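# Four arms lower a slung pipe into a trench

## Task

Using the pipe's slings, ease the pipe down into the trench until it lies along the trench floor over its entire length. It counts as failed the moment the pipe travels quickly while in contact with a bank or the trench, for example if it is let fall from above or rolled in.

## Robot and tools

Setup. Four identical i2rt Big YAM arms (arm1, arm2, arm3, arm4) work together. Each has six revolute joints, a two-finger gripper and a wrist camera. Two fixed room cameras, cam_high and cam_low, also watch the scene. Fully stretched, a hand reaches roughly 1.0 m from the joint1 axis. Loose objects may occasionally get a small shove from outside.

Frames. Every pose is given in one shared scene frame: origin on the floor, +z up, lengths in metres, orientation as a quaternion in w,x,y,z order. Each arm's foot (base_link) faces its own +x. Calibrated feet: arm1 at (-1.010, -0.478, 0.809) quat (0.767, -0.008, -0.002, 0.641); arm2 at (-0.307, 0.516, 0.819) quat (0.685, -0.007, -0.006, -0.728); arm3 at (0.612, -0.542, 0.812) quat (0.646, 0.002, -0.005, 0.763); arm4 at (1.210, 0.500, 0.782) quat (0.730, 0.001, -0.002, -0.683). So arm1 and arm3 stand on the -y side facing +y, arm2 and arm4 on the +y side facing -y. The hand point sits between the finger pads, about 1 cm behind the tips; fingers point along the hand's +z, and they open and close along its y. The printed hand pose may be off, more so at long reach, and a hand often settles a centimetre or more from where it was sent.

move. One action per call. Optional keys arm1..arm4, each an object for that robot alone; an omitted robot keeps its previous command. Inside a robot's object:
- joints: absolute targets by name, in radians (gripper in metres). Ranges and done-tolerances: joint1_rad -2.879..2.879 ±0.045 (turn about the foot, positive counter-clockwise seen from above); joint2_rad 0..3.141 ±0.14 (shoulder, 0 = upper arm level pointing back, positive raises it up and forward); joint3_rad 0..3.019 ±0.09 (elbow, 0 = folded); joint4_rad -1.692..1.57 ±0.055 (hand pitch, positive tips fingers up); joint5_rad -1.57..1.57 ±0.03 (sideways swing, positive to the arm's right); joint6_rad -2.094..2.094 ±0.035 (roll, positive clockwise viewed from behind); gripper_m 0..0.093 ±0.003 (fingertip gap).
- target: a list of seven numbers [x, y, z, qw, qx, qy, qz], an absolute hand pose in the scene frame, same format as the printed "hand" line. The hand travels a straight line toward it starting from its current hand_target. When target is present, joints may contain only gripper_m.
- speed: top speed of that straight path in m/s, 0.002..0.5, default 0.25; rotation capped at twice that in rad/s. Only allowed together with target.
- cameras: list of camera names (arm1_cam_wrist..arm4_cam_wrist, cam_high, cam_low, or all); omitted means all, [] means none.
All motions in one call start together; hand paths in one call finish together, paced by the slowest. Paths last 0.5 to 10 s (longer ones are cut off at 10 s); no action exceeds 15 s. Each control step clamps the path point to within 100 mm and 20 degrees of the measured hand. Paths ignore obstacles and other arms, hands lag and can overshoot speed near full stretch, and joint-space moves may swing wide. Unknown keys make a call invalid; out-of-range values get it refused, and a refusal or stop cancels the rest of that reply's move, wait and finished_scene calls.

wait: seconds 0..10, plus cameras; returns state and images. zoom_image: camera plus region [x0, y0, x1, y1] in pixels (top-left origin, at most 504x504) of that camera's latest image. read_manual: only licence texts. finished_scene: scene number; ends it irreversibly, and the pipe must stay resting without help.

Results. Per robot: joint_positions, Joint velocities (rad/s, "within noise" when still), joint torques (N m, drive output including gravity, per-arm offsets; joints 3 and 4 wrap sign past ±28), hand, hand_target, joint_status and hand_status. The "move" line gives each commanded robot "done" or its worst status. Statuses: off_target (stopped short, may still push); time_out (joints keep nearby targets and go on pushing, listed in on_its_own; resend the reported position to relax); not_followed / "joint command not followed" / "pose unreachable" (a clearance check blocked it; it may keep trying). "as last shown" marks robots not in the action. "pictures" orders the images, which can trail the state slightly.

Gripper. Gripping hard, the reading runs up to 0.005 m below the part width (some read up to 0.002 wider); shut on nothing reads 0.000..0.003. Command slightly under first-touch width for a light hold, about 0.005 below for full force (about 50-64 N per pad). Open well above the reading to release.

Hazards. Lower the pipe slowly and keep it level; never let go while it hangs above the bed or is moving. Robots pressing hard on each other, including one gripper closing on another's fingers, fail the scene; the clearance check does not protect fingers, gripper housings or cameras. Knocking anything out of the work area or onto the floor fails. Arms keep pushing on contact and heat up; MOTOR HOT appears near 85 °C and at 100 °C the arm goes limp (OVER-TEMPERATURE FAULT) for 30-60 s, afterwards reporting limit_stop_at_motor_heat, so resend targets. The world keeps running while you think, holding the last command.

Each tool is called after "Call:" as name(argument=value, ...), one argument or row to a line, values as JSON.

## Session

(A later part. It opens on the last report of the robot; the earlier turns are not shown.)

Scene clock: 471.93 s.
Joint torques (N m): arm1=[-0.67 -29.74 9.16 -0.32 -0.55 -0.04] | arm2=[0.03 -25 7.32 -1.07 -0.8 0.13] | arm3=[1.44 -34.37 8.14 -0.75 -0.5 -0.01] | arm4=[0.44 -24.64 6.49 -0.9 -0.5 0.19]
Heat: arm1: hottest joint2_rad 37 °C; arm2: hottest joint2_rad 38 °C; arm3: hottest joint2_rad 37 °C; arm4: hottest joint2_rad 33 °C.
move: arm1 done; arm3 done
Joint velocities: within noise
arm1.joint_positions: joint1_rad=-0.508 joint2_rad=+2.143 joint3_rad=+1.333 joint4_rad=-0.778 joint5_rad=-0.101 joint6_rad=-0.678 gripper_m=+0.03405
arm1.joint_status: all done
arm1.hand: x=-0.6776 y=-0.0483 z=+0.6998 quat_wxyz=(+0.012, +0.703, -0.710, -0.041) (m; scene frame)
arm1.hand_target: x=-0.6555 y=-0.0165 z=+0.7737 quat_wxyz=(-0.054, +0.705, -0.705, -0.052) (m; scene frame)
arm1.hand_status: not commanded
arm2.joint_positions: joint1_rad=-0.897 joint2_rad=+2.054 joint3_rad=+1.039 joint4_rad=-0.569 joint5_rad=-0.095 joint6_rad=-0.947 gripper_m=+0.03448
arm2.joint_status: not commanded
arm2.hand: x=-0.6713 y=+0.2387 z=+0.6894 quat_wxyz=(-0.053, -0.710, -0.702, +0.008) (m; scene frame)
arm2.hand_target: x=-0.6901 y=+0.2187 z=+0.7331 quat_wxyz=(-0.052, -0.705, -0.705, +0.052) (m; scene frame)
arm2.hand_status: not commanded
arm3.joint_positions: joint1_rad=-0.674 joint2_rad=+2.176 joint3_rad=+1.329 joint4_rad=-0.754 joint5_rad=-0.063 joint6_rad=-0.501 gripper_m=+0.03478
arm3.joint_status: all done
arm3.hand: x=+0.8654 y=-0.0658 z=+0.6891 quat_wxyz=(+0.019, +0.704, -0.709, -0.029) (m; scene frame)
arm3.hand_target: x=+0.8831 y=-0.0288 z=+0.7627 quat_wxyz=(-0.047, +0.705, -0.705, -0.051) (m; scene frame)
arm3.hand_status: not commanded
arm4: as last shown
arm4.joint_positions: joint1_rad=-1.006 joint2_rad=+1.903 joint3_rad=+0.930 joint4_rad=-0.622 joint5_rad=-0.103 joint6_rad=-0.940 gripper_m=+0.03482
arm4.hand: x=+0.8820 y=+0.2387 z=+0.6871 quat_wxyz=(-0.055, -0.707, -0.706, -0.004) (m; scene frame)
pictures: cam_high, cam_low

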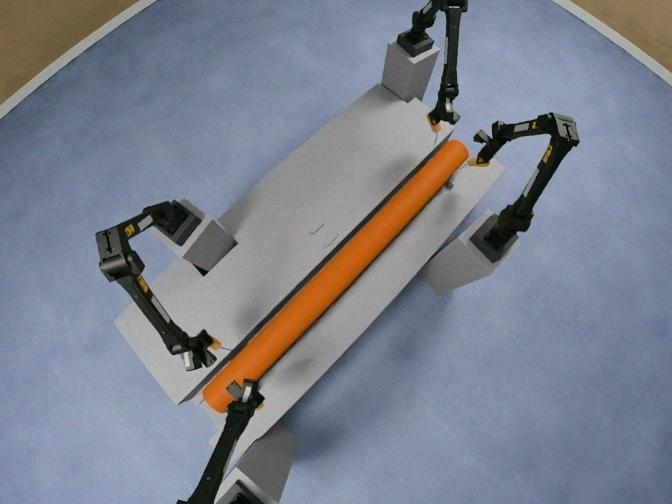

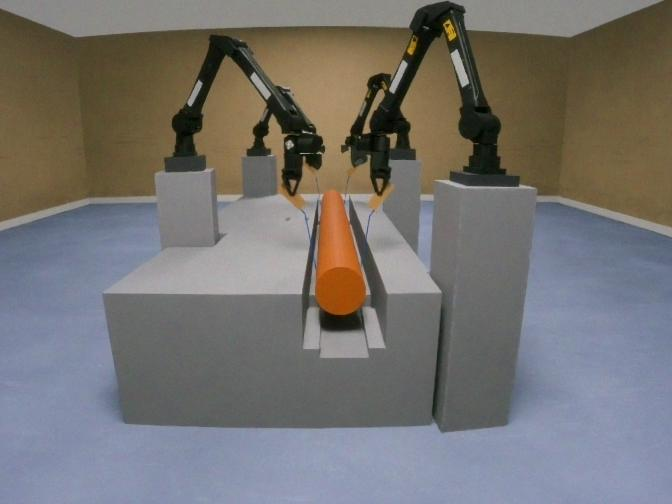

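Call:
move(
  arm1={"joints": {"joint2_rad": 1.93, "joint3_rad": 1.42, "joint4_rad": -0.89}},
  arm2={"target": [-0.691, 0.217, 0.80, 0.0523, 0.7052, 0.7052, -0.0523], "speed": 0.08},
  arm3={"joints": {"joint2_rad": 1.95, "joint3_rad": 1.42, "joint4_rad": -0.87}},
  arm4={"target": [0.857, 0.217, 0.81, 0.0523, 0.7052, 0.7052, -0.0523], "speed": 0.08},
  cameras=["cam_high", "cam_low"],
)

Call:
move(
  arm1={"joints": {"joint2_rad": 1.84, "joint3_rad": 1.48, "joint4_rad": -1.01}},
  arm2={"target": [-0.691, 0.217, 0.87, 0.0523, 0.7052, 0.7052, -0.0523], "speed": 0.08},
  arm3={"joints": {"joint2_rad": 1.86, "joint3_rad": 1.48, "joint4_rad": -0.98}},
  arm4={"target": [0.857, 0.217, 0.88, 0.0523, 0.7052, 0.7052, -0.0523], "speed": 0.08},
  cameras=["cam_high", "cam_low"],
)

Scene clock: 481.17 s.
Joint torques (N m): arm1=[-0.09 -28.4 12.88 -0.16 -0.56 0.01] | arm2=[-0.03 -24.47 10.52 -1.37 -0.68 0.12] | arm3=[1.26 -33.08 11.79 -0.57 -0.55 -0.01] | arm4=[0.67 -22.83 10.84 -1.26 -0.43 0.18]
Heat: arm1: hottest joint2_rad 37 °C; arm2: hottest joint2_rad 39 °C; arm3: hottest joint2_rad 39 °C; arm4: hottest joint2_rad 34 °C.
move: arm1 done; arm2 off_target; arm3 done; arm4 off_target
Joint velocities: within noise
arm1.joint_positions: joint1_rad=-0.508 joint2_rad=+2.031 joint3_rad=+1.336 joint4_rad=-0.871 joint5_rad=-0.100 joint6_rad=-0.678 gripper_m=+0.03405
arm1.joint_status: all done
arm1.hand: x=-0.6771 y=-0.0462 z=+0.7593 quat_wxyz=(+0.001, +0.704, -0.709, -0.042) (m; scene frame)
arm1.hand_target: x=-0.6492 y=-0.0068 z=+0.8429 quat_wxyz=(-0.081, +0.705, -0.702, -0.055) (m; scene frame)
arm1.hand_status: not commanded
arm2.joint_positions: joint1_rad=-0.893 joint2_rad=+1.929 joint3_rad=+1.039 joint4_rad=-0.721 joint5_rad=-0.097 joint6_rad=-0.942 gripper_m=+0.03448
arm2.joint_status: not commanded
arm2.hand: x=-0.6640 y=+0.2418 z=+0.7445 quat_wxyz=(-0.056, -0.711, -0.701, -0.005) (m; scene frame)
arm2.hand_target: x=-0.6889 y=+0.2185 z=+0.7985 quat_wxyz=(-0.053, -0.705, -0.705, +0.052) (m; scene frame)
arm2.hand_status: off_target (0.067 m and 6.6 deg from the pose sent, 0.114 m and 5.1 deg at the start)
arm3.joint_positions: joint1_rad=-0.674 joint2_rad=+2.061 joint3_rad=+1.342 joint4_rad=-0.857 joint5_rad=-0.062 joint6_rad=-0.500 gripper_m=+0.03478
arm3.joint_status: all done
arm3.hand: x=+0.8691 y=-0.0599 z=+0.7528 quat_wxyz=(+0.007, +0.704, -0.710, -0.031) (m; scene frame)
arm3.hand_target: x=+0.8907 y=-0.0154 z=+0.8400 quat_wxyz=(-0.077, +0.705, -0.703, -0.059) (m; scene frame)
arm3.hand_status: not commanded
arm4.joint_positions: joint1_rad=-1.005 joint2_rad=+1.763 joint3_rad=+0.930 joint4_rad=-0.791 joint5_rad=-0.105 joint6_rad=-0.938 gripper_m=+0.03482
arm4.joint_status: not commanded
arm4.hand: x=+0.8936 y=+0.2463 z=+0.7434 quat_wxyz=(-0.058, -0.707, -0.704, -0.019) (m; scene frame)
arm4.hand_target: x=+0.8607 y=+0.2196 z=+0.8076 quat_wxyz=(-0.053, -0.705, -0.705, +0.052) (m; scene frame)
arm4.hand_status: off_target (0.081 m and 8.2 deg from the pose sent, 0.127 m and 6.5 deg at the start)
pictures: cam_high, cam_low

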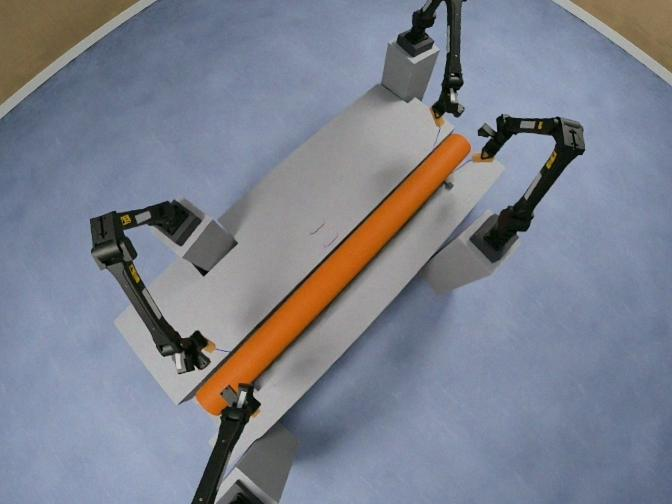

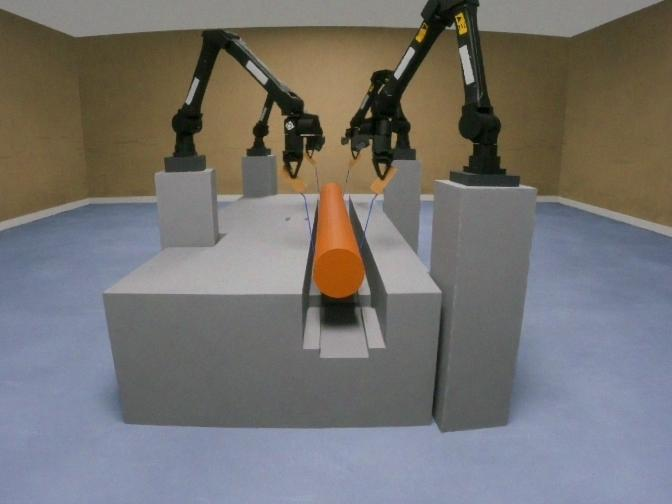

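Scene clock: 483.00 s.
Joint torques (N m): arm1=[-0.03 -27.75 14.28 0.01 -0.53 -0.05] | arm2=[0.09 -23.36 15.43 -1.94 -0.77 0.08] | arm3=[1.32 -33.79 13.24 -0.5 -0.56 0] | arm4=[0.32 -22.12 13.91 -1.57 -0.47 0.18]
Heat: arm1: hottest joint2_rad 38 °C; arm2: hottest joint2_rad 39 °C; arm3: hottest joint2_rad 39 °C; arm4: hottest joint2_rad 34 °C.
move: arm1 time_out; arm2 off_target; arm3 done; arm4 off_target
Joint velocities: within noise
arm1.joint_positions: joint1_rad=-0.508 joint2_rad=+1.942 joint3_rad=+1.384 joint4_rad=-0.988 joint5_rad=-0.101 joint6_rad=-0.678 gripper_m=+0.03405
arm1.joint_status: joint3_rad time_out (moved +0.048 of +0.144); the others done
arm1.on_its_own: joint3_rad reads +1.384 and still pushes toward +1.480 since a time_out
arm1.hand: x=-0.6736 y=-0.0400 z=+0.8210 quat_wxyz=(-0.009, +0.704, -0.709, -0.043) (m; scene frame)
arm1.hand_target: x=-0.6498 y=-0.0056 z=+0.9124 quat_wxyz=(-0.095, +0.705, -0.701, -0.057) (m; scene frame)
arm1.hand_status: not commanded
arm2.joint_positions: joint1_rad=-0.893 joint2_rad=+1.800 joint3_rad=+1.050 joint4_rad=-0.887 joint5_rad=-0.095 joint6_rad=-0.939 gripper_m=+0.03448
arm2.joint_status: not commanded
arm2.hand: x=-0.6546 y=+0.2498 z=+0.8037 quat_wxyz=(-0.058, -0.712, -0.700, -0.018) (m; scene frame)
arm2.hand_target: x=-0.6867 y=+0.2202 z=+0.8694 quat_wxyz=(-0.052, -0.705, -0.706, +0.053) (m; scene frame)
arm2.hand_status: off_target (0.082 m and 8.2 deg from the pose sent, 0.131 m and 6.6 deg at the start)
arm3.joint_positions: joint1_rad=-0.674 joint2_rad=+1.977 joint3_rad=+1.392 joint4_rad=-0.966 joint5_rad=-0.062 joint6_rad=-0.500 gripper_m=+0.03478
arm3.joint_status: all done
arm3.hand: x=+0.8743 y=-0.0508 z=+0.8125 quat_wxyz=(-0.005, +0.704, -0.709, -0.035) (m; scene frame)
arm3.hand_target: x=+0.8928 y=-0.0120 z=+0.9106 quat_wxyz=(-0.096, +0.704, -0.701, -0.065) (m; scene frame)
arm3.hand_status: not commanded
arm4.joint_positions: joint1_rad=-1.005 joint2_rad=+1.654 joint3_rad=+0.982 joint4_rad=-0.973 joint5_rad=-0.104 joint6_rad=-0.937 gripper_m=+0.03482
arm4.joint_status: not commanded
arm4.hand: x=+0.8957 y=+0.2484 z=+0.8016 quat_wxyz=(-0.059, -0.708, -0.703, -0.029) (m; scene frame)
arm4.hand_target: x=+0.8625 y=+0.2210 z=+0.8777 quat_wxyz=(-0.052, -0.705, -0.705, +0.053) (m; scene frame)
arm4.hand_status: off_target (0.093 m and 9.4 deg from the pose sent, 0.144 m and 8.2 deg at the start; pose on its path clipped on 5 of 55 steps)
pictures: cam_high, cam_low

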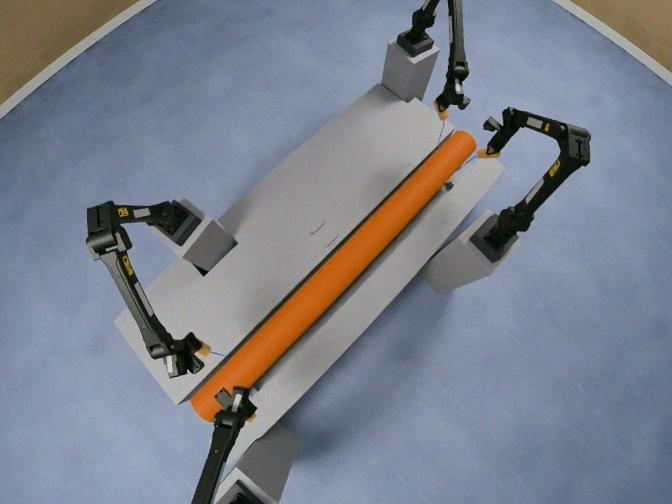

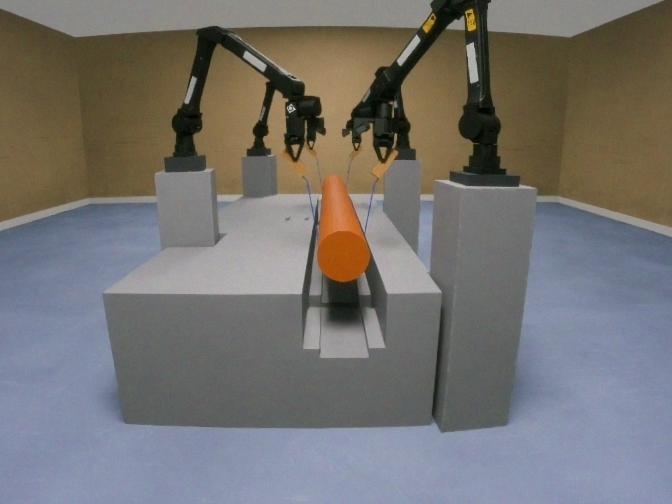

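Call:
move(
  arm1={"joints": {"joint2_rad": 1.77, "joint3_rad": 1.53, "joint4_rad": -1.11}},
  arm2={"target": [-0.695, 0.214, 0.94, 0.0523, 0.7052, 0.7052, -0.0523], "speed": 0.08},
  arm3={"joints": {"joint2_rad": 1.785, "joint3_rad": 1.54, "joint4_rad": -1.09}},
  arm4={"target": [0.855, 0.214, 0.95, 0.0523, 0.7052, 0.7052, -0.0523], "speed": 0.08},
  cameras=["cam_high", "cam_low"],
)

Call:
zoom_image(
  camera="cam_low",
  region=[240, 130, 410, 370],
)

Scene clock: 490.67 s.
Joint torques (N m): arm1=[-0.26 -28.04 15.65 -0.02 -0.52 -0.01] | arm2=[0.09 -23.88 17.85 -1.89 -0.79 0.08] | arm3=[1.26 -34.49 14.76 -0.54 -0.56 0] | arm4=[0.62 -21.6 16.35 -1.7 -0.45 0.18]
Heat: arm1: hottest joint2_rad 38 °C; arm2: hottest joint2_rad 40 °C; arm3: hottest joint2_rad 39 °C; arm4: hottest joint3_rad 35 °C.
move: arm1 time_out; arm2 off_target; arm3 time_out; arm4 off_target
Joint velocities: within noise
arm1.joint_positions: joint1_rad=-0.508 joint2_rad=+1.879 joint3_rad=+1.424 joint4_rad=-1.090 joint5_rad=-0.101 joint6_rad=-0.678 gripper_m=+0.03405
arm1.joint_status: joint3_rad time_out (moved +0.040 of +0.146); the others done
arm1.on_its_own: joint3_rad reads +1.424 and still pushes toward +1.530 since a time_out
arm1.hand: x=-0.6753 y=-0.0408 z=+0.8676 quat_wxyz=(-0.009, +0.704, -0.709, -0.043) (m; scene frame)
arm1.hand_target: x=-0.6545 y=-0.0100 z=+0.9680 quat_wxyz=(-0.105, +0.705, -0.699, -0.058) (m; scene frame)
arm1.hand_status: not commanded
arm2.joint_positions: joint1_rad=-0.891 joint2_rad=+1.729 joint3_rad=+1.139 joint4_rad=-1.068 joint5_rad=-0.094 joint6_rad=-0.936 gripper_m=+0.03447
arm2.joint_status: not commanded
arm2.hand: x=-0.6599 y=+0.2462 z=+0.8618 quat_wxyz=(-0.059, -0.712, -0.699, -0.029) (m; scene frame)
arm2.hand_target: x=-0.6891 y=+0.2184 z=+0.9390 quat_wxyz=(-0.052, -0.705, -0.705, +0.053) (m; scene frame)
arm2.hand_status: off_target (0.092 m and 9.4 deg from the pose sent, 0.147 m and 8.2 deg at the start; pose on its path clipped on 11 of 62 steps)
arm3.joint_positions: joint1_rad=-0.674 joint2_rad=+1.916 joint3_rad=+1.437 joint4_rad=-1.076 joint5_rad=-0.062 joint6_rad=-0.500 gripper_m=+0.03478
arm3.joint_status: joint3_rad time_out (moved +0.045 of +0.148); the others done
arm3.on_its_own: joint3_rad reads +1.437 and still pushes toward +1.540 since a time_out
arm3.hand: x=+0.8740 y=-0.0516 z=+0.8597 quat_wxyz=(-0.003, +0.704, -0.709, -0.034) (m; scene frame)
arm3.hand_target: x=+0.8904 y=-0.0165 z=+0.9727 quat_wxyz=(-0.108, +0.703, -0.700, -0.068) (m; scene frame)
arm3.hand_status: not commanded
arm4.joint_positions: joint1_rad=-1.002 joint2_rad=+1.582 joint3_rad=+1.080 joint4_rad=-1.157 joint5_rad=-0.104 joint6_rad=-0.933 gripper_m=+0.03482
arm4.joint_status: not commanded
arm4.hand: x=+0.8916 y=+0.2446 z=+0.8618 quat_wxyz=(-0.060, -0.708, -0.702, -0.036) (m; scene frame)
arm4.hand_target: x=+0.8624 y=+0.2196 z=+0.9473 quat_wxyz=(-0.052, -0.705, -0.705, +0.053) (m; scene frame)
arm4.hand_status: off_target (0.100 m and 10.2 deg from the pose sent, 0.158 m and 9.4 deg at the start; pose on its path clipped on 56 of 62 steps)
pictures: cam_high, cam_low

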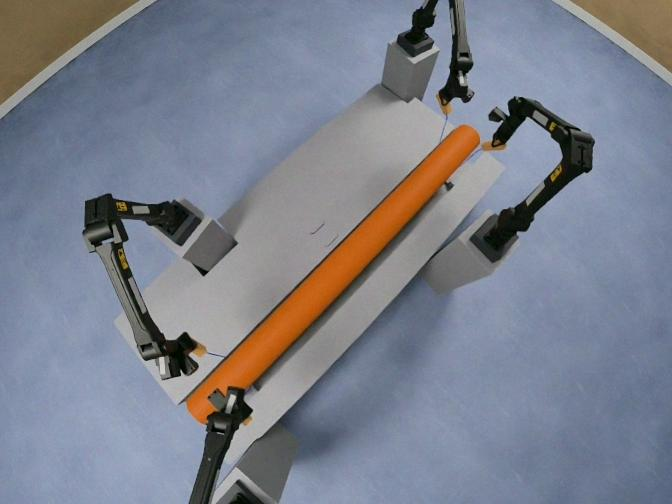

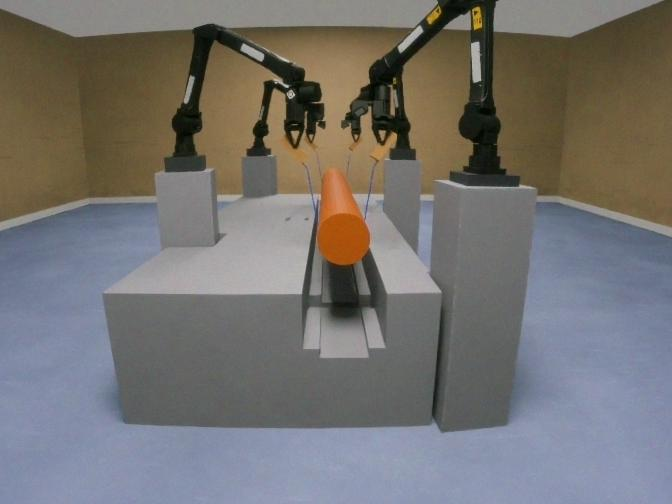

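Scaled by 2.100.

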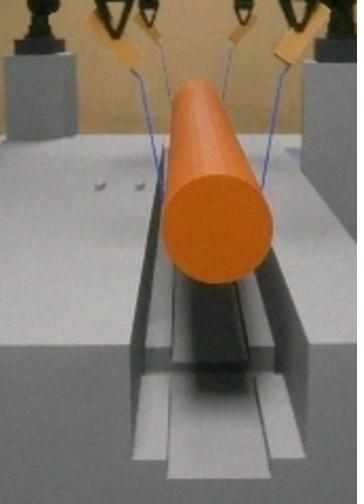

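Call:
move(
  arm1={"target": [-0.652, -0.10, 0.97, -0.0523, 0.7052, -0.7052, -0.0523], "speed": 0.06},
  arm2={"target": [-0.697, 0.128, 0.98, 0.0523, 0.7052, 0.7052, -0.0523], "speed": 0.06},
  arm3={"target": [0.893, -0.10, 0.97, -0.0523, 0.7052, -0.7052, -0.0523], "speed": 0.06},
  arm4={"target": [0.853, 0.128, 0.98, 0.0523, 0.7052, 0.7052, -0.0523], "speed": 0.06},
  cameras=["cam_high", "cam_low"],
)

Call:
zoom_image(
  camera="cam_low",
  region=[240, 130, 410, 370],
)

Scene clock: 503.97 s.
Joint torques (N m): arm1=[-1.61 -26.52 11.3 -0.29 -0.58 -0.21] | arm2=[0.09 -25.05 20.07 -1.69 -0.81 0.09] | arm3=[0.32 -33.2 11.17 -1.02 -0.67 -0.15] | arm4=[0.5 -22.65 16.9 -1.32 -0.42 0.2]
Heat: arm1: hottest joint3_rad 44 °C; arm2: hottest joint3_rad 40 °C; arm3: hottest joint3_rad 41 °C; arm4: hottest joint3_rad 41 °C.
move: arm1 off_target; arm2 off_target; arm3 off_target; arm4 off_target
Joint velocities: within noise
arm1.joint_positions: joint1_rad=-0.609 joint2_rad=+1.781 joint3_rad=+1.350 joint4_rad=-1.176 joint5_rad=-0.111 joint6_rad=-0.779 gripper_m=+0.03405
arm1.joint_status: not commanded
arm1.hand: x=-0.6665 y=-0.1078 z=+0.8924 quat_wxyz=(+0.017, +0.703, -0.710, -0.047) (m; scene frame)
arm1.hand_target: x=-0.6548 y=-0.1023 z=+0.9664 quat_wxyz=(-0.052, +0.705, -0.705, -0.051) (m; scene frame)
arm1.hand_status: off_target (0.079 m and 8.0 deg from the pose sent, 0.120 m and 5.0 deg at the start; pose on its path clipped on 28 of 83 steps)
arm2.joint_positions: joint1_rad=-0.761 joint2_rad=+1.816 joint3_rad=+1.360 joint4_rad=-1.197 joint5_rad=-0.082 joint6_rad=-0.809 gripper_m=+0.03448
arm2.joint_status: not commanded
arm2.hand: x=-0.6658 y=+0.1655 z=+0.8948 quat_wxyz=(-0.048, -0.712, -0.700, -0.033) (m; scene frame)
arm2.hand_target: x=-0.6902 y=+0.1346 z=+0.9800 quat_wxyz=(-0.052, -0.705, -0.706, +0.053) (m; scene frame)
arm2.hand_status: off_target (0.098 m and 9.9 deg from the pose sent, 0.171 m and 9.4 deg at the start; pose on its path clipped on 17 of 83 steps)
arm3.joint_positions: joint1_rad=-0.744 joint2_rad=+1.806 joint3_rad=+1.321 joint4_rad=-1.147 joint5_rad=-0.067 joint6_rad=-0.571 gripper_m=+0.03478
arm3.joint_status: not commanded
arm3.hand: x=+0.8756 y=-0.1194 z=+0.8767 quat_wxyz=(+0.032, +0.703, -0.710, -0.028) (m; scene frame)
arm3.hand_target: x=+0.8896 y=-0.1047 z=+0.9655 quat_wxyz=(-0.053, +0.706, -0.705, -0.051) (m; scene frame)
arm3.hand_status: off_target (0.097 m and 10.1 deg from the pose sent, 0.122 m and 6.0 deg at the start; pose on its path clipped on 52 of 83 steps)
arm4.joint_positions: joint1_rad=-0.865 joint2_rad=+1.686 joint3_rad=+1.273 joint4_rad=-1.230 joint5_rad=-0.091 joint6_rad=-0.798 gripper_m=+0.03482
arm4.joint_status: not commanded
arm4.hand: x=+0.8863 y=+0.1650 z=+0.8826 quat_wxyz=(-0.048, -0.708, -0.704, -0.036) (m; scene frame)
arm4.hand_target: x=+0.8628 y=+0.1383 z=+0.9705 quat_wxyz=(-0.053, -0.705, -0.705, +0.053) (m; scene frame)
arm4.hand_status: off_target (0.109 m and 10.1 deg from the pose sent, 0.170 m and 10.2 deg at the start; pose on its path clipped on 78 of 83 steps)
pictures: cam_high, cam_low

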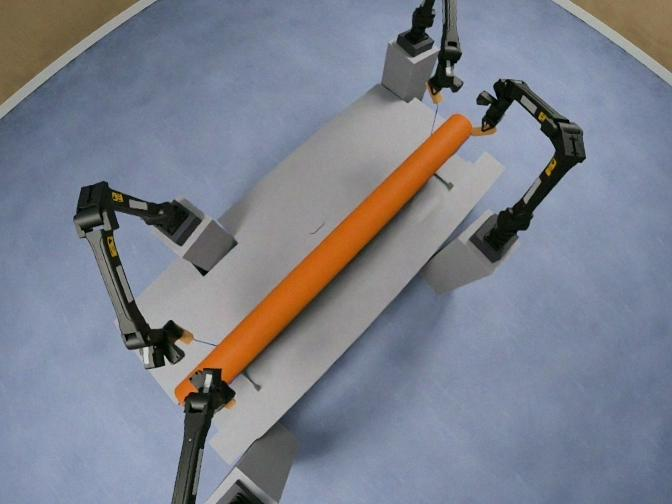

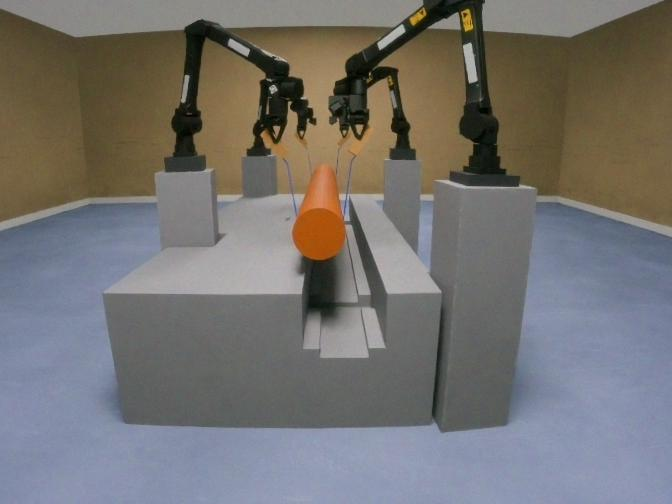

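Scaled by 2.100.

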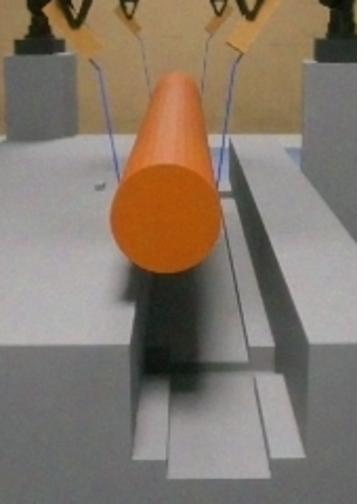

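Call:
move(
  cameras=["cam_low"],
)

Call:
zoom_image(
  camera="cam_low",
  region=[240, 130, 410, 370],
)

Scene clock: 518.87 s.
Joint torques (N m): arm1=[-1.55 -27.11 11.28 -0.49 -0.56 -0.15] | arm2=[0.03 -25 20.11 -1.73 -0.82 0.09] | arm3=[0.38 -33.08 11.18 -1.03 -0.68 -0.14] | arm4=[0.67 -22.71 16.91 -1.32 -0.44 0.19]
Heat: arm1: hottest joint2_rad 43 °C; arm2: hottest joint3_rad 51 °C; arm3: hottest joint2_rad 41 °C; arm4: hottest joint3_rad 43 °C.
Joint velocities: within noise
arm1.joint_positions: joint1_rad=-0.609 joint2_rad=+1.781 joint3_rad=+1.350 joint4_rad=-1.176 joint5_rad=-0.111 joint6_rad=-0.780 gripper_m=+0.03405
arm1.joint_status: not commanded
arm1.hand: x=-0.6665 y=-0.1078 z=+0.8924 quat_wxyz=(+0.017, +0.703, -0.710, -0.047) (m; scene frame)
arm1.hand_target: x=-0.6548 y=-0.1023 z=+0.9664 quat_wxyz=(-0.052, +0.705, -0.705, -0.051) (m; scene frame)
arm1.hand_status: off_target (0.079 m and 8.0 deg from the pose sent, 0.120 m and 5.0 deg at the start; pose on its path clipped on 28 of 83 steps)
arm2.joint_positions: joint1_rad=-0.761 joint2_rad=+1.816 joint3_rad=+1.360 joint4_rad=-1.197 joint5_rad=-0.083 joint6_rad=-0.808 gripper_m=+0.03448
arm2.joint_status: not commanded
arm2.hand: x=-0.6658 y=+0.1654 z=+0.8948 quat_wxyz=(-0.048, -0.712, -0.700, -0.033) (m; scene frame)
arm2.hand_target: x=-0.6902 y=+0.1346 z=+0.9800 quat_wxyz=(-0.052, -0.705, -0.706, +0.053) (m; scene frame)
arm2.hand_status: off_target (0.098 m and 9.9 deg from the pose sent, 0.171 m and 9.4 deg at the start; pose on its path clipped on 17 of 83 steps)
arm3.joint_positions: joint1_rad=-0.744 joint2_rad=+1.806 joint3_rad=+1.321 joint4_rad=-1.147 joint5_rad=-0.067 joint6_rad=-0.572 gripper_m=+0.03478
arm3.joint_status: not commanded
arm3.hand: x=+0.8756 y=-0.1194 z=+0.8767 quat_wxyz=(+0.032, +0.703, -0.710, -0.028) (m; scene frame)
arm3.hand_target: x=+0.8896 y=-0.1047 z=+0.9655 quat_wxyz=(-0.053, +0.706, -0.705, -0.051) (m; scene frame)
arm3.hand_status: off_target (0.097 m and 10.1 deg from the pose sent, 0.122 m and 6.0 deg at the start; pose on its path clipped on 52 of 83 steps)
arm4.joint_positions: joint1_rad=-0.865 joint2_rad=+1.686 joint3_rad=+1.273 joint4_rad=-1.230 joint5_rad=-0.091 joint6_rad=-0.797 gripper_m=+0.03482
arm4.joint_status: not commanded
arm4.hand: x=+0.8863 y=+0.1650 z=+0.8826 quat_wxyz=(-0.048, -0.708, -0.704, -0.036) (m; scene frame)
arm4.hand_target: x=+0.8628 y=+0.1383 z=+0.9706 quat_wxyz=(-0.053, -0.705, -0.705, +0.053) (m; scene frame)
arm4.hand_status: off_target (0.109 m and 10.1 deg from the pose sent, 0.170 m and 10.2 deg at the start; pose on its path clipped on 78 of 83 steps)
pictures: cam_low

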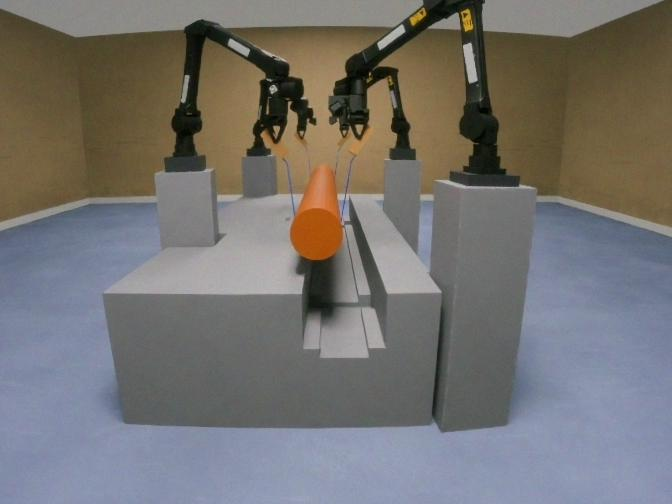

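Scaled by 2.100.

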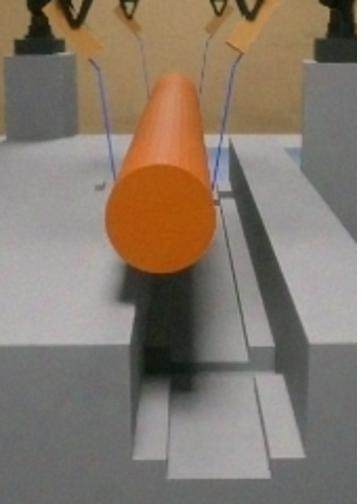

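Call:
move(
  arm1={"target": [-0.645, -0.006, 0.948, -0.0523, 0.7052, -0.7052, -0.0523], "speed": 0.12},
  arm2={"target": [-0.691, 0.232, 0.93, 0.0523, 0.7052, 0.7052, -0.0523], "speed": 0.12},
  arm3={"target": [0.898, -0.005, 0.948, -0.0523, 0.7052, -0.7052, -0.0523], "speed": 0.12},
  arm4={"target": [0.861, 0.235, 0.94, 0.0523, 0.7052, 0.7052, -0.0523], "speed": 0.12},
  cameras=["cam_low"],
)

Call:
zoom_image(
  camera="cam_low",
  region=[240, 130, 410, 370],
)

Scene clock: 534.50 s.
Joint torques (N m): arm1=[-1.26 -25.88 16.03 -0.47 -0.5 -0.02] | arm2=[-1.26 -24 11.93 -0.75 -0.88 -0.02] | arm3=[0.91 -32.38 14.17 -0.55 -0.48 0.02] | arm4=[0.03 -23.36 10.63 -0.54 -0.57 -0.12]
Heat: arm1: hottest joint2_rad 44 °C; arm2: hottest joint3_rad 57 °C; arm3: hottest joint2_rad 42 °C; arm4: hottest joint3_rad 45 °C.
move: arm1 off_target; arm2 off_target; arm3 off_target; arm4 off_target
Joint velocities: within noise
arm1.joint_positions: joint1_rad=-0.506 joint2_rad=+1.921 joint3_rad=+1.484 joint4_rad=-1.183 joint5_rad=-0.102 joint6_rad=-0.687 gripper_m=+0.03405
arm1.joint_status: not commanded
arm1.hand: x=-0.6768 y=-0.0410 z=+0.8664 quat_wxyz=(+0.027, +0.706, -0.706, -0.040) (m; scene frame)
arm1.hand_target: x=-0.6504 y=-0.0127 z=+0.9486 quat_wxyz=(-0.053, +0.705, -0.705, -0.052) (m; scene frame)
arm1.hand_status: off_target (0.094 m and 9.2 deg from the pose sent, 0.118 m and 8.0 deg at the start)
arm2.joint_positions: joint1_rad=-0.897 joint2_rad=+1.719 joint3_rad=+1.164 joint4_rad=-1.067 joint5_rad=-0.093 joint6_rad=-0.950 gripper_m=+0.03448
arm2.joint_status: not commanded
arm2.hand: x=-0.6717 y=+0.2418 z=+0.8736 quat_wxyz=(-0.055, -0.709, -0.702, -0.011) (m; scene frame)
arm2.hand_target: x=-0.6890 y=+0.2334 z=+0.9284 quat_wxyz=(-0.051, -0.705, -0.705, +0.052) (m; scene frame)
arm2.hand_status: off_target (0.060 m and 7.3 deg from the pose sent, 0.079 m and 9.9 deg at the start)
arm3.joint_positions: joint1_rad=-0.668 joint2_rad=+1.975 joint3_rad=+1.518 joint4_rad=-1.173 joint5_rad=-0.063 joint6_rad=-0.505 gripper_m=+0.03478
arm3.joint_status: not commanded
arm3.hand: x=+0.8733 y=-0.0461 z=+0.8555 quat_wxyz=(+0.033, +0.707, -0.706, -0.025) (m; scene frame)
arm3.hand_target: x=+0.8929 y=-0.0143 z=+0.9444 quat_wxyz=(-0.053, +0.705, -0.705, -0.052) (m; scene frame)
arm3.hand_status: off_target (0.104 m and 10.3 deg from the pose sent, 0.137 m and 10.1 deg at the start; pose on its path clipped on 61 of 72 steps)
arm4.joint_positions: joint1_rad=-1.023 joint2_rad=+1.581 joint3_rad=+1.108 joint4_rad=-1.163 joint5_rad=-0.100 joint6_rad=-0.938 gripper_m=+0.03482
arm4.joint_status: not commanded
arm4.hand: x=+0.8776 y=+0.2460 z=+0.8711 quat_wxyz=(-0.057, -0.714, -0.698, -0.025) (m; scene frame)
arm4.hand_target: x=+0.8640 y=+0.2370 z=+0.9367 quat_wxyz=(-0.051, -0.705, -0.706, +0.052) (m; scene frame)
arm4.hand_status: off_target (0.072 m and 9.0 deg from the pose sent, 0.094 m and 10.1 deg at the start)
pictures: cam_low

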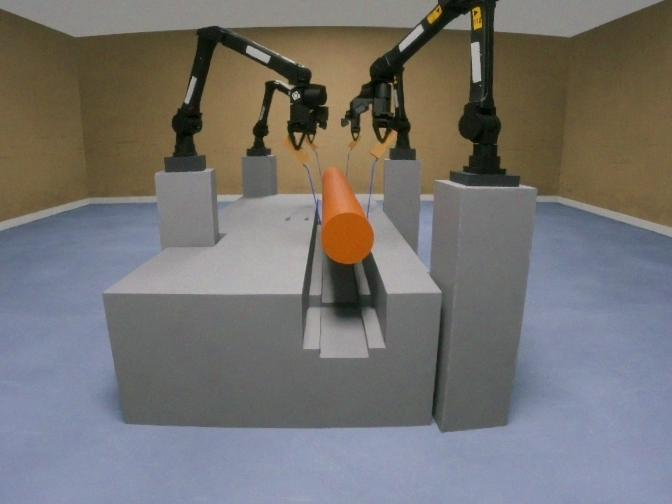

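Scaled by 2.100.

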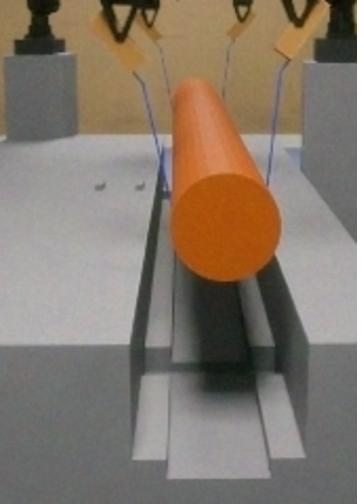

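Call:
move(
  arm1={"target": [-0.649, -0.012, 0.68, -0.0523, 0.7052, -0.7052, -0.0523], "speed": 0.12},
  arm2={"target": [-0.691, 0.218, 0.66, 0.0523, 0.7052, 0.7052, -0.0523], "speed": 0.12},
  arm3={"target": [0.891, -0.013, 0.68, -0.0523, 0.7052, -0.7052, -0.0523], "speed": 0.12},
  arm4={"target": [0.856, 0.217, 0.67, 0.0523, 0.7052, 0.7052, -0.0523], "speed": 0.12},
  cameras=["cam_low"],
)

Call:
move(
  arm1={"target": [-0.649, -0.013, 0.585, -0.0523, 0.7052, -0.7052, -0.0523], "speed": 0.05},
  arm2={"target": [-0.691, 0.220, 0.57, 0.0523, 0.7052, 0.7052, -0.0523], "speed": 0.05},
  arm3={"target": [0.891, -0.014, 0.585, -0.0523, 0.7052, -0.7052, -0.0523], "speed": 0.05},
  arm4={"target": [0.854, 0.218, 0.58, 0.0523, 0.7052, 0.7052, -0.0523], "speed": 0.05},
  cameras=["cam_low"],
)

Call:
move(
  arm1={"target": [-0.660, -0.115, 0.470, -0.236, 0.6665, -0.6665, -0.236], "speed": 0.17},
  arm2={"target": [-0.690, 0.295, 0.477, 0.236, 0.6665, 0.6665, -0.236], "speed": 0.17},
  arm3={"target": [0.884, -0.115, 0.475, -0.236, 0.6665, -0.6665, -0.236], "speed": 0.17},
  arm4={"target": [0.860, 0.295, 0.480, 0.236, 0.6665, 0.6665, -0.236], "speed": 0.17},
  cameras=["cam_low", "arm1_cam_wrist", "arm2_cam_wrist", "arm3_cam_wrist", "arm4_cam_wrist"],
)

Scene clock: 543.70 s.
Joint torques (N m): arm1=[-0.21 -27.4 7.45 0.44 -0.56 0] | arm2=[-0.15 -23.77 6.87 -0.51 -0.75 0.12] | arm3=[0.97 -33.44 6.72 0.05 -0.5 0.02] | arm4=[0.56 -23.18 5.15 -0.13 -0.55 0.17]
Heat: arm1: hottest joint3_rad 45 °C; arm2: hottest joint3_rad 54 °C; arm3: hottest joint2_rad 43 °C; arm4: hottest joint3_rad 45 °C.
move: arm1 off_target; arm2 off_target; arm3 off_target; arm4 off_target
Joint velocities: within noise
arm1.joint_positions: joint1_rad=-0.506 joint2_rad=+2.290 joint3_rad=+1.347 joint4_rad=-0.627 joint5_rad=-0.100 joint6_rad=-0.682 gripper_m=+0.03405
arm1.joint_status: not commanded
arm1.hand: x=-0.6751 y=-0.0456 z=+0.6260 quat_wxyz=(+0.003, +0.706, -0.707, -0.042) (m; scene frame)
arm1.hand_target: x=-0.6506 y=-0.0140 z=+0.6795 quat_wxyz=(-0.052, +0.705, -0.705, -0.052) (m; scene frame)
arm1.hand_status: off_target (0.069 m and 6.5 deg from the pose sent, 0.191 m and 9.2 deg at the start)
arm2.joint_positions: joint1_rad=-0.897 joint2_rad=+2.202 joint3_rad=+1.033 joint4_rad=-0.422 joint5_rad=-0.096 joint6_rad=-0.948 gripper_m=+0.03448
arm2.joint_status: not commanded
arm2.hand: x=-0.6619 y=+0.2441 z=+0.6244 quat_wxyz=(-0.054, -0.710, -0.702, +0.005) (m; scene frame)
arm2.hand_target: x=-0.6898 y=+0.2189 z=+0.6599 quat_wxyz=(-0.052, -0.705, -0.705, +0.052) (m; scene frame)
arm2.hand_status: off_target (0.053 m and 5.5 deg from the pose sent, 0.216 m and 7.3 deg at the start)
arm3.joint_positions: joint1_rad=-0.668 joint2_rad=+2.329 joint3_rad=+1.371 joint4_rad=-0.618 joint5_rad=-0.063 joint6_rad=-0.502 gripper_m=+0.03478
arm3.joint_status: not commanded
arm3.hand: x=+0.8687 y=-0.0536 z=+0.6184 quat_wxyz=(+0.006, +0.706, -0.707, -0.032) (m; scene frame)
arm3.hand_target: x=+0.8897 y=-0.0155 z=+0.6792 quat_wxyz=(-0.052, +0.705, -0.705, -0.052) (m; scene frame)
arm3.hand_status: off_target (0.077 m and 7.1 deg from the pose sent, 0.179 m and 10.3 deg at the start)
arm4.joint_positions: joint1_rad=-1.009 joint2_rad=+2.050 joint3_rad=+0.919 joint4_rad=-0.459 joint5_rad=-0.102 joint6_rad=-0.939 gripper_m=+0.03482
arm4.joint_status: not commanded
arm4.hand: x=+0.8848 y=+0.2420 z=+0.6259 quat_wxyz=(-0.054, -0.708, -0.704, -0.002) (m; scene frame)
arm4.hand_target: x=+0.8575 y=+0.2181 z=+0.6684 quat_wxyz=(-0.053, -0.705, -0.705, +0.052) (m; scene frame)
arm4.hand_status: off_target (0.058 m and 6.2 deg from the pose sent, 0.204 m and 9.0 deg at the start)
pictures: cam_low

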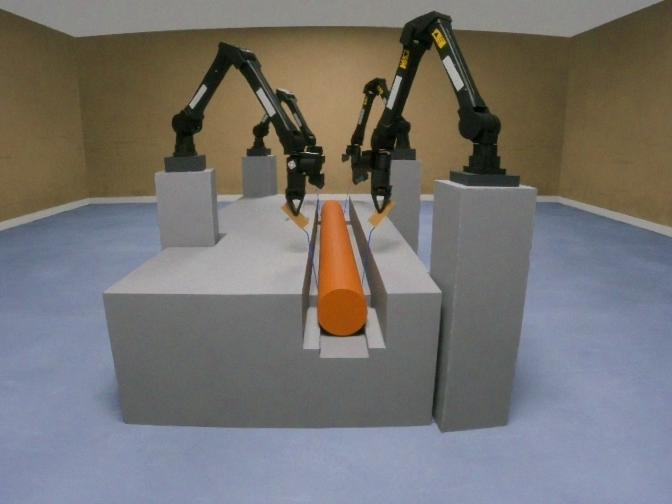

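Scene clock: 546.33 s.
Joint torques (N m): arm1=[-0.32 -19.84 7.57 1.35 -0.19 0.03] | arm2=[-0.62 -18.26 6.01 0.09 -0.34 0.07] | arm3=[1.03 -24.47 6.83 0.7 -0.36 0.02] | arm4=[0.15 -16.09 4.88 0.81 -0.17 0.12]
Heat: arm1: hottest joint3_rad 45 °C; arm2: hottest joint3_rad 53 °C; arm3: hottest joint2_rad 43 °C; arm4: hottest joint3_rad 45 °C.
move: arm1 off_target; arm2 off_target; arm3 off_target; arm4 off_target
Joint velocities: within noise
arm1.joint_positions: joint1_rad=-0.506 joint2_rad=+2.377 joint3_rad=+1.387 joint4_rad=-0.494 joint5_rad=-0.108 joint6_rad=-0.682 gripper_m=+0.03405
arm1.joint_status: not commanded
arm1.hand: x=-0.6588 y=-0.0247 z=+0.5900 quat_wxyz=(-0.040, +0.707, -0.705, -0.050) (m; scene frame)
arm1.hand_target: x=-0.6494 y=-0.0135 z=+0.5854 quat_wxyz=(-0.052, +0.705, -0.705, -0.052) (m; scene frame)
arm1.hand_status: off_target (0.016 m and 1.5 deg from the pose sent, 0.058 m and 6.4 deg at the start)
arm2.joint_positions: joint1_rad=-0.897 joint2_rad=+2.353 joint3_rad=+1.094 joint4_rad=-0.276 joint5_rad=-0.106 joint6_rad=-0.948 gripper_m=+0.03448
arm2.joint_status: not commanded
arm2.hand: x=-0.6761 y=+0.2312 z=+0.5678 quat_wxyz=(-0.054, -0.708, -0.703, +0.033) (m; scene frame)
arm2.hand_target: x=-0.6909 y=+0.2202 z=+0.5707 quat_wxyz=(-0.052, -0.705, -0.705, +0.052) (m; scene frame)
arm2.hand_status: off_target (0.019 m and 2.2 deg from the pose sent, 0.066 m and 5.5 deg at the start)
arm3.joint_positions: joint1_rad=-0.668 joint2_rad=+2.415 joint3_rad=+1.416 joint4_rad=-0.485 joint5_rad=-0.067 joint6_rad=-0.502 gripper_m=+0.03478
arm3.joint_status: not commanded
arm3.hand: x=+0.8817 y=-0.0287 z=+0.5830 quat_wxyz=(-0.037, +0.707, -0.705, -0.046) (m; scene frame)
arm3.hand_target: x=+0.8908 y=-0.0144 z=+0.5856 quat_wxyz=(-0.052, +0.705, -0.705, -0.052) (m; scene frame)
arm3.hand_status: off_target (0.018 m and 1.9 deg from the pose sent, 0.056 m and 7.1 deg at the start)
arm4.joint_positions: joint1_rad=-1.009 joint2_rad=+2.190 joint3_rad=+0.951 joint4_rad=-0.288 joint5_rad=-0.112 joint6_rad=-0.939 gripper_m=+0.03483
arm4.joint_status: not commanded
arm4.hand: x=+0.8720 y=+0.2303 z=+0.5748 quat_wxyz=(-0.054, -0.706, -0.705, +0.030) (m; scene frame)
arm4.hand_target: x=+0.8544 y=+0.2183 z=+0.5806 quat_wxyz=(-0.052, -0.705, -0.705, +0.052) (m; scene frame)
arm4.hand_status: off_target (0.022 m and 2.6 deg from the pose sent, 0.060 m and 6.2 deg at the start)
pictures: cam_low

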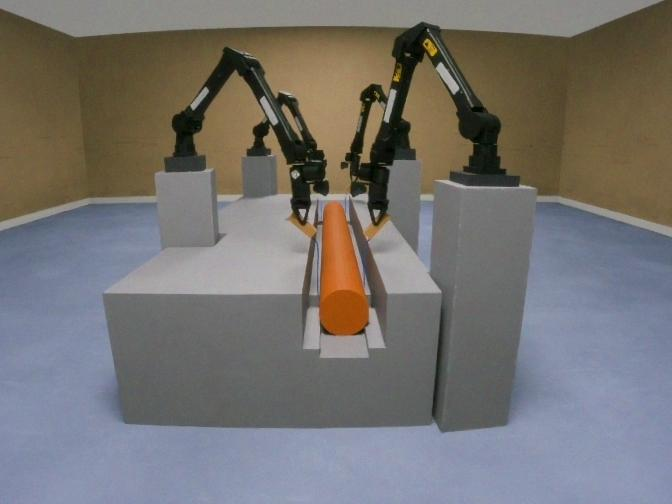

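Scene clock: 548.60 s.
Joint torques (N m): arm1=[-1.67 -16.38 1.01 1.83 0.24 -0.05] | arm2=[-2.14 -15.74 1.8 0.46 0.46 0.07] | arm3=[0.09 -18.96 0.69 1.36 0.09 -0.02] | arm4=[-0.91 -13.16 0.65 0.87 0.63 0.02]
Heat: arm1: hottest joint2_rad 44 °C; arm2: hottest joint3_rad 52 °C; arm3: hottest joint2_rad 43 °C; arm4: hottest joint3_rad 44 °C.
move: arm1 off_target; arm2 off_target; arm3 off_target; arm4 off_target
Joint velocities: within noise
arm1.joint_positions: joint1_rad=-0.742 joint2_rad=+2.634 joint3_rad=+1.129 joint4_rad=+0.409 joint5_rad=-0.558 joint6_rad=-0.795 gripper_m=+0.03405
arm1.joint_status: not commanded
arm1.hand: x=-0.6540 y=-0.0993 z=+0.4887 quat_wxyz=(-0.246, +0.670, -0.657, -0.243) (m; scene frame)
arm1.hand_target: x=-0.6606 y=-0.1151 z=+0.4708 quat_wxyz=(-0.236, +0.667, -0.667, -0.236) (m; scene frame)
arm1.hand_status: off_target (0.025 m and 1.8 deg from the pose sent, 0.150 m and 31.7 deg at the start)
arm2.joint_positions: joint1_rad=-1.209 joint2_rad=+2.645 joint3_rad=+1.065 joint4_rad=+0.217 joint5_rad=-0.659 joint6_rad=-1.216 gripper_m=+0.03448
arm2.joint_status: not commanded
arm2.hand: x=-0.6843 y=+0.2840 z=+0.4877 quat_wxyz=(-0.250, -0.658, -0.670, +0.237) (m; scene frame)
arm2.hand_target: x=-0.6896 y=+0.2949 z=+0.4775 quat_wxyz=(-0.236, -0.667, -0.667, +0.236) (m; scene frame)
arm2.hand_status: off_target (0.016 m and 1.9 deg from the pose sent, 0.112 m and 31.9 deg at the start)
arm3.joint_positions: joint1_rad=-0.857 joint2_rad=+2.653 joint3_rad=+1.081 joint4_rad=+0.564 joint5_rad=-0.429 joint6_rad=-0.585 gripper_m=+0.03478
arm3.joint_status: not commanded
arm3.hand: x=+0.8839 y=-0.1009 z=+0.4883 quat_wxyz=(-0.243, +0.670, -0.657, -0.244) (m; scene frame)
arm3.hand_target: x=+0.8837 y=-0.1150 z=+0.4755 quat_wxyz=(-0.236, +0.667, -0.666, -0.236) (m; scene frame)
arm3.hand_status: off_target (0.019 m and 1.7 deg from the pose sent, 0.138 m and 32.3 deg at the start)
arm4.joint_positions: joint1_rad=-1.350 joint2_rad=+2.524 joint3_rad=+0.899 joint4_rad=+0.273 joint5_rad=-0.674 joint6_rad=-1.218 gripper_m=+0.03482
arm4.joint_status: not commanded
arm4.hand: x=+0.8629 y=+0.2851 z=+0.4905 quat_wxyz=(-0.250, -0.660, -0.666, +0.239) (m; scene frame)
arm4.hand_target: x=+0.8603 y=+0.2949 z=+0.4805 quat_wxyz=(-0.236, -0.667, -0.667, +0.236) (m; scene frame)
arm4.hand_status: off_target (0.015 m and 1.8 deg from the pose sent, 0.115 m and 32.2 deg at the start)
pictures: arm1_cam_wrist, arm2_cam_wrist, arm3_cam_wrist, arm4_cam_wrist, cam_low

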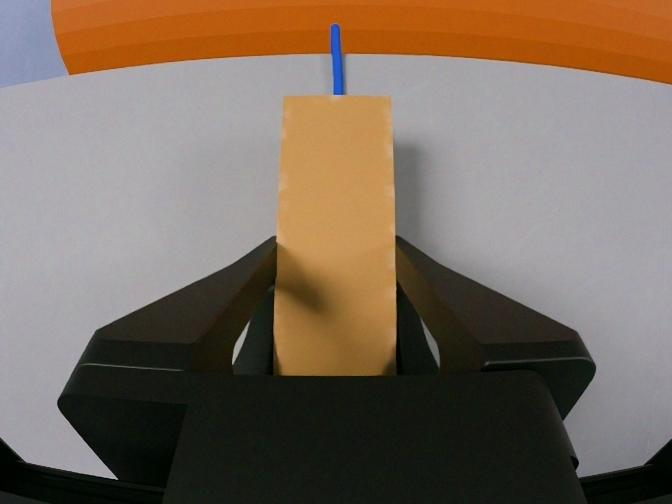

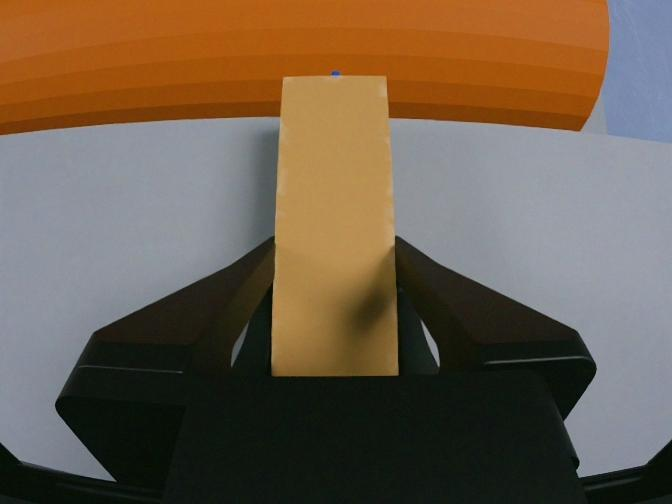

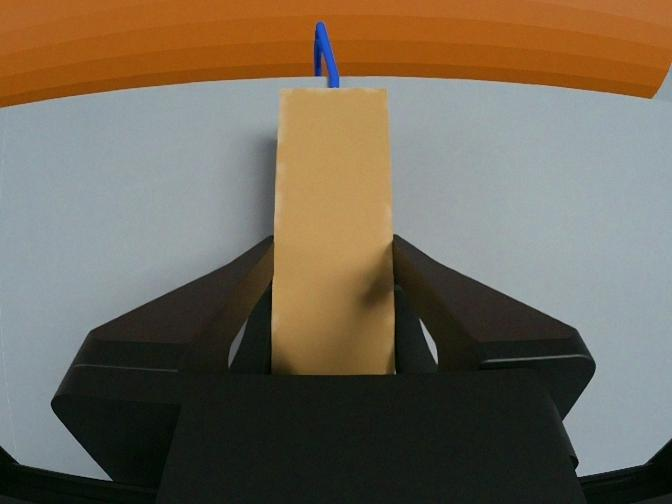

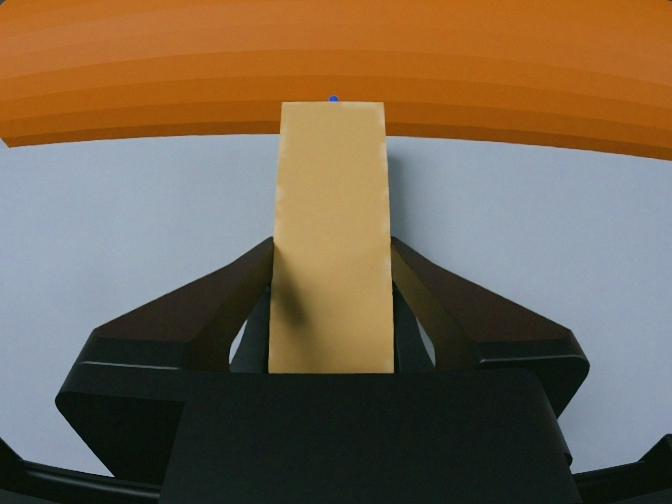

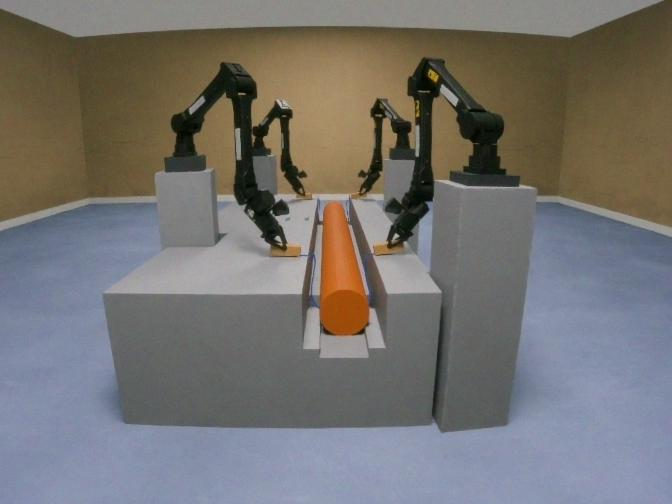

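Call:
move(
  arm1={"joints": {"gripper_m": 0.06}},
  arm2={"joints": {"gripper_m": 0.06}},
  arm3={"joints": {"gripper_m": 0.06}},
  arm4={"joints": {"gripper_m": 0.06}},
  cameras=["cam_low"],
)

Call:
zoom_image(
  camera="cam_low",
  region=[240, 180, 440, 350],
)

Scene clock: 552.47 s.
Joint torques (N m): arm1=[-0.97 -16.09 1.13 1.57 -0.25 -0.07] | arm2=[-1.61 -16.62 1.52 0.38 -0.54 0.09] | arm3=[0.5 -19.49 0.62 1.33 -0.31 -0.01] | arm4=[-0.21 -14.97 0.61 0.84 -0.29 0.02]
Heat: arm1: hottest joint3_rad 44 °C; arm2: hottest joint3_rad 51 °C; arm3: hottest joint2_rad 43 °C; arm4: hottest joint3_rad 43 °C.
move: arm1 done; arm2 done; arm3 done; arm4 done
Joint velocities: within noise
arm1.joint_positions: joint1_rad=-0.746 joint2_rad=+2.639 joint3_rad=+1.129 joint4_rad=+0.409 joint5_rad=-0.546 joint6_rad=-0.796 gripper_m=+0.05992
arm1.joint_status: all done
arm1.hand: x=-0.6526 y=-0.1033 z=+0.4854 quat_wxyz=(-0.245, +0.668, -0.661, -0.237) (m; scene frame)
arm1.hand_target: x=-0.6605 y=-0.1151 z=+0.4709 quat_wxyz=(-0.236, +0.667, -0.667, -0.236) (m; scene frame)
arm1.hand_status: not commanded
arm2.joint_positions: joint1_rad=-1.217 joint2_rad=+2.656 joint3_rad=+1.068 joint4_rad=+0.218 joint5_rad=-0.635 joint6_rad=-1.217 gripper_m=+0.05995
arm2.joint_status: all done
arm2.hand: x=-0.6842 y=+0.2907 z=+0.4810 quat_wxyz=(-0.241, -0.665, -0.669, +0.230) (m; scene frame)
arm2.hand_target: x=-0.6896 y=+0.2950 z=+0.4774 quat_wxyz=(-0.236, -0.667, -0.667, +0.236) (m; scene frame)
arm2.hand_status: not commanded
arm3.joint_positions: joint1_rad=-0.863 joint2_rad=+2.661 joint3_rad=+1.081 joint4_rad=+0.564 joint5_rad=-0.420 joint6_rad=-0.585 gripper_m=+0.05993
arm3.joint_status: all done
arm3.hand: x=+0.8857 y=-0.1055 z=+0.4843 quat_wxyz=(-0.241, +0.668, -0.662, -0.239) (m; scene frame)
arm3.hand_target: x=+0.8836 y=-0.1150 z=+0.4754 quat_wxyz=(-0.236, +0.667, -0.667, -0.236) (m; scene frame)
arm3.hand_status: not commanded
arm4.joint_positions: joint1_rad=-1.359 joint2_rad=+2.542 joint3_rad=+0.899 joint4_rad=+0.273 joint5_rad=-0.650 joint6_rad=-1.219 gripper_m=+0.05991
arm4.joint_status: all done
arm4.hand: x=+0.8670 y=+0.2932 z=+0.4813 quat_wxyz=(-0.242, -0.669, -0.664, +0.228) (m; scene frame)
arm4.hand_target: x=+0.8605 y=+0.2949 z=+0.4803 quat_wxyz=(-0.236, -0.667, -0.667, +0.236) (m; scene frame)
arm4.hand_status: not commanded
pictures: cam_low

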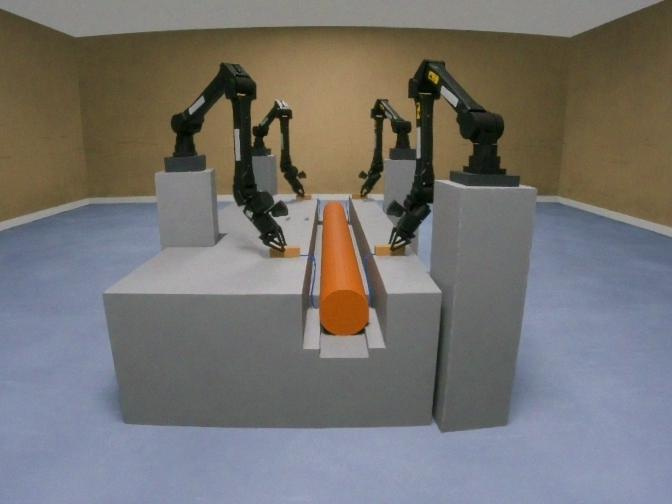

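Scaled by 2.520.

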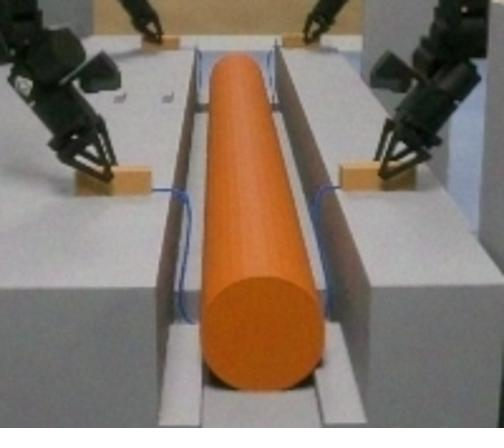

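Call:
finished_scene(
  scene=1,
)

The scene is finished: the task was done.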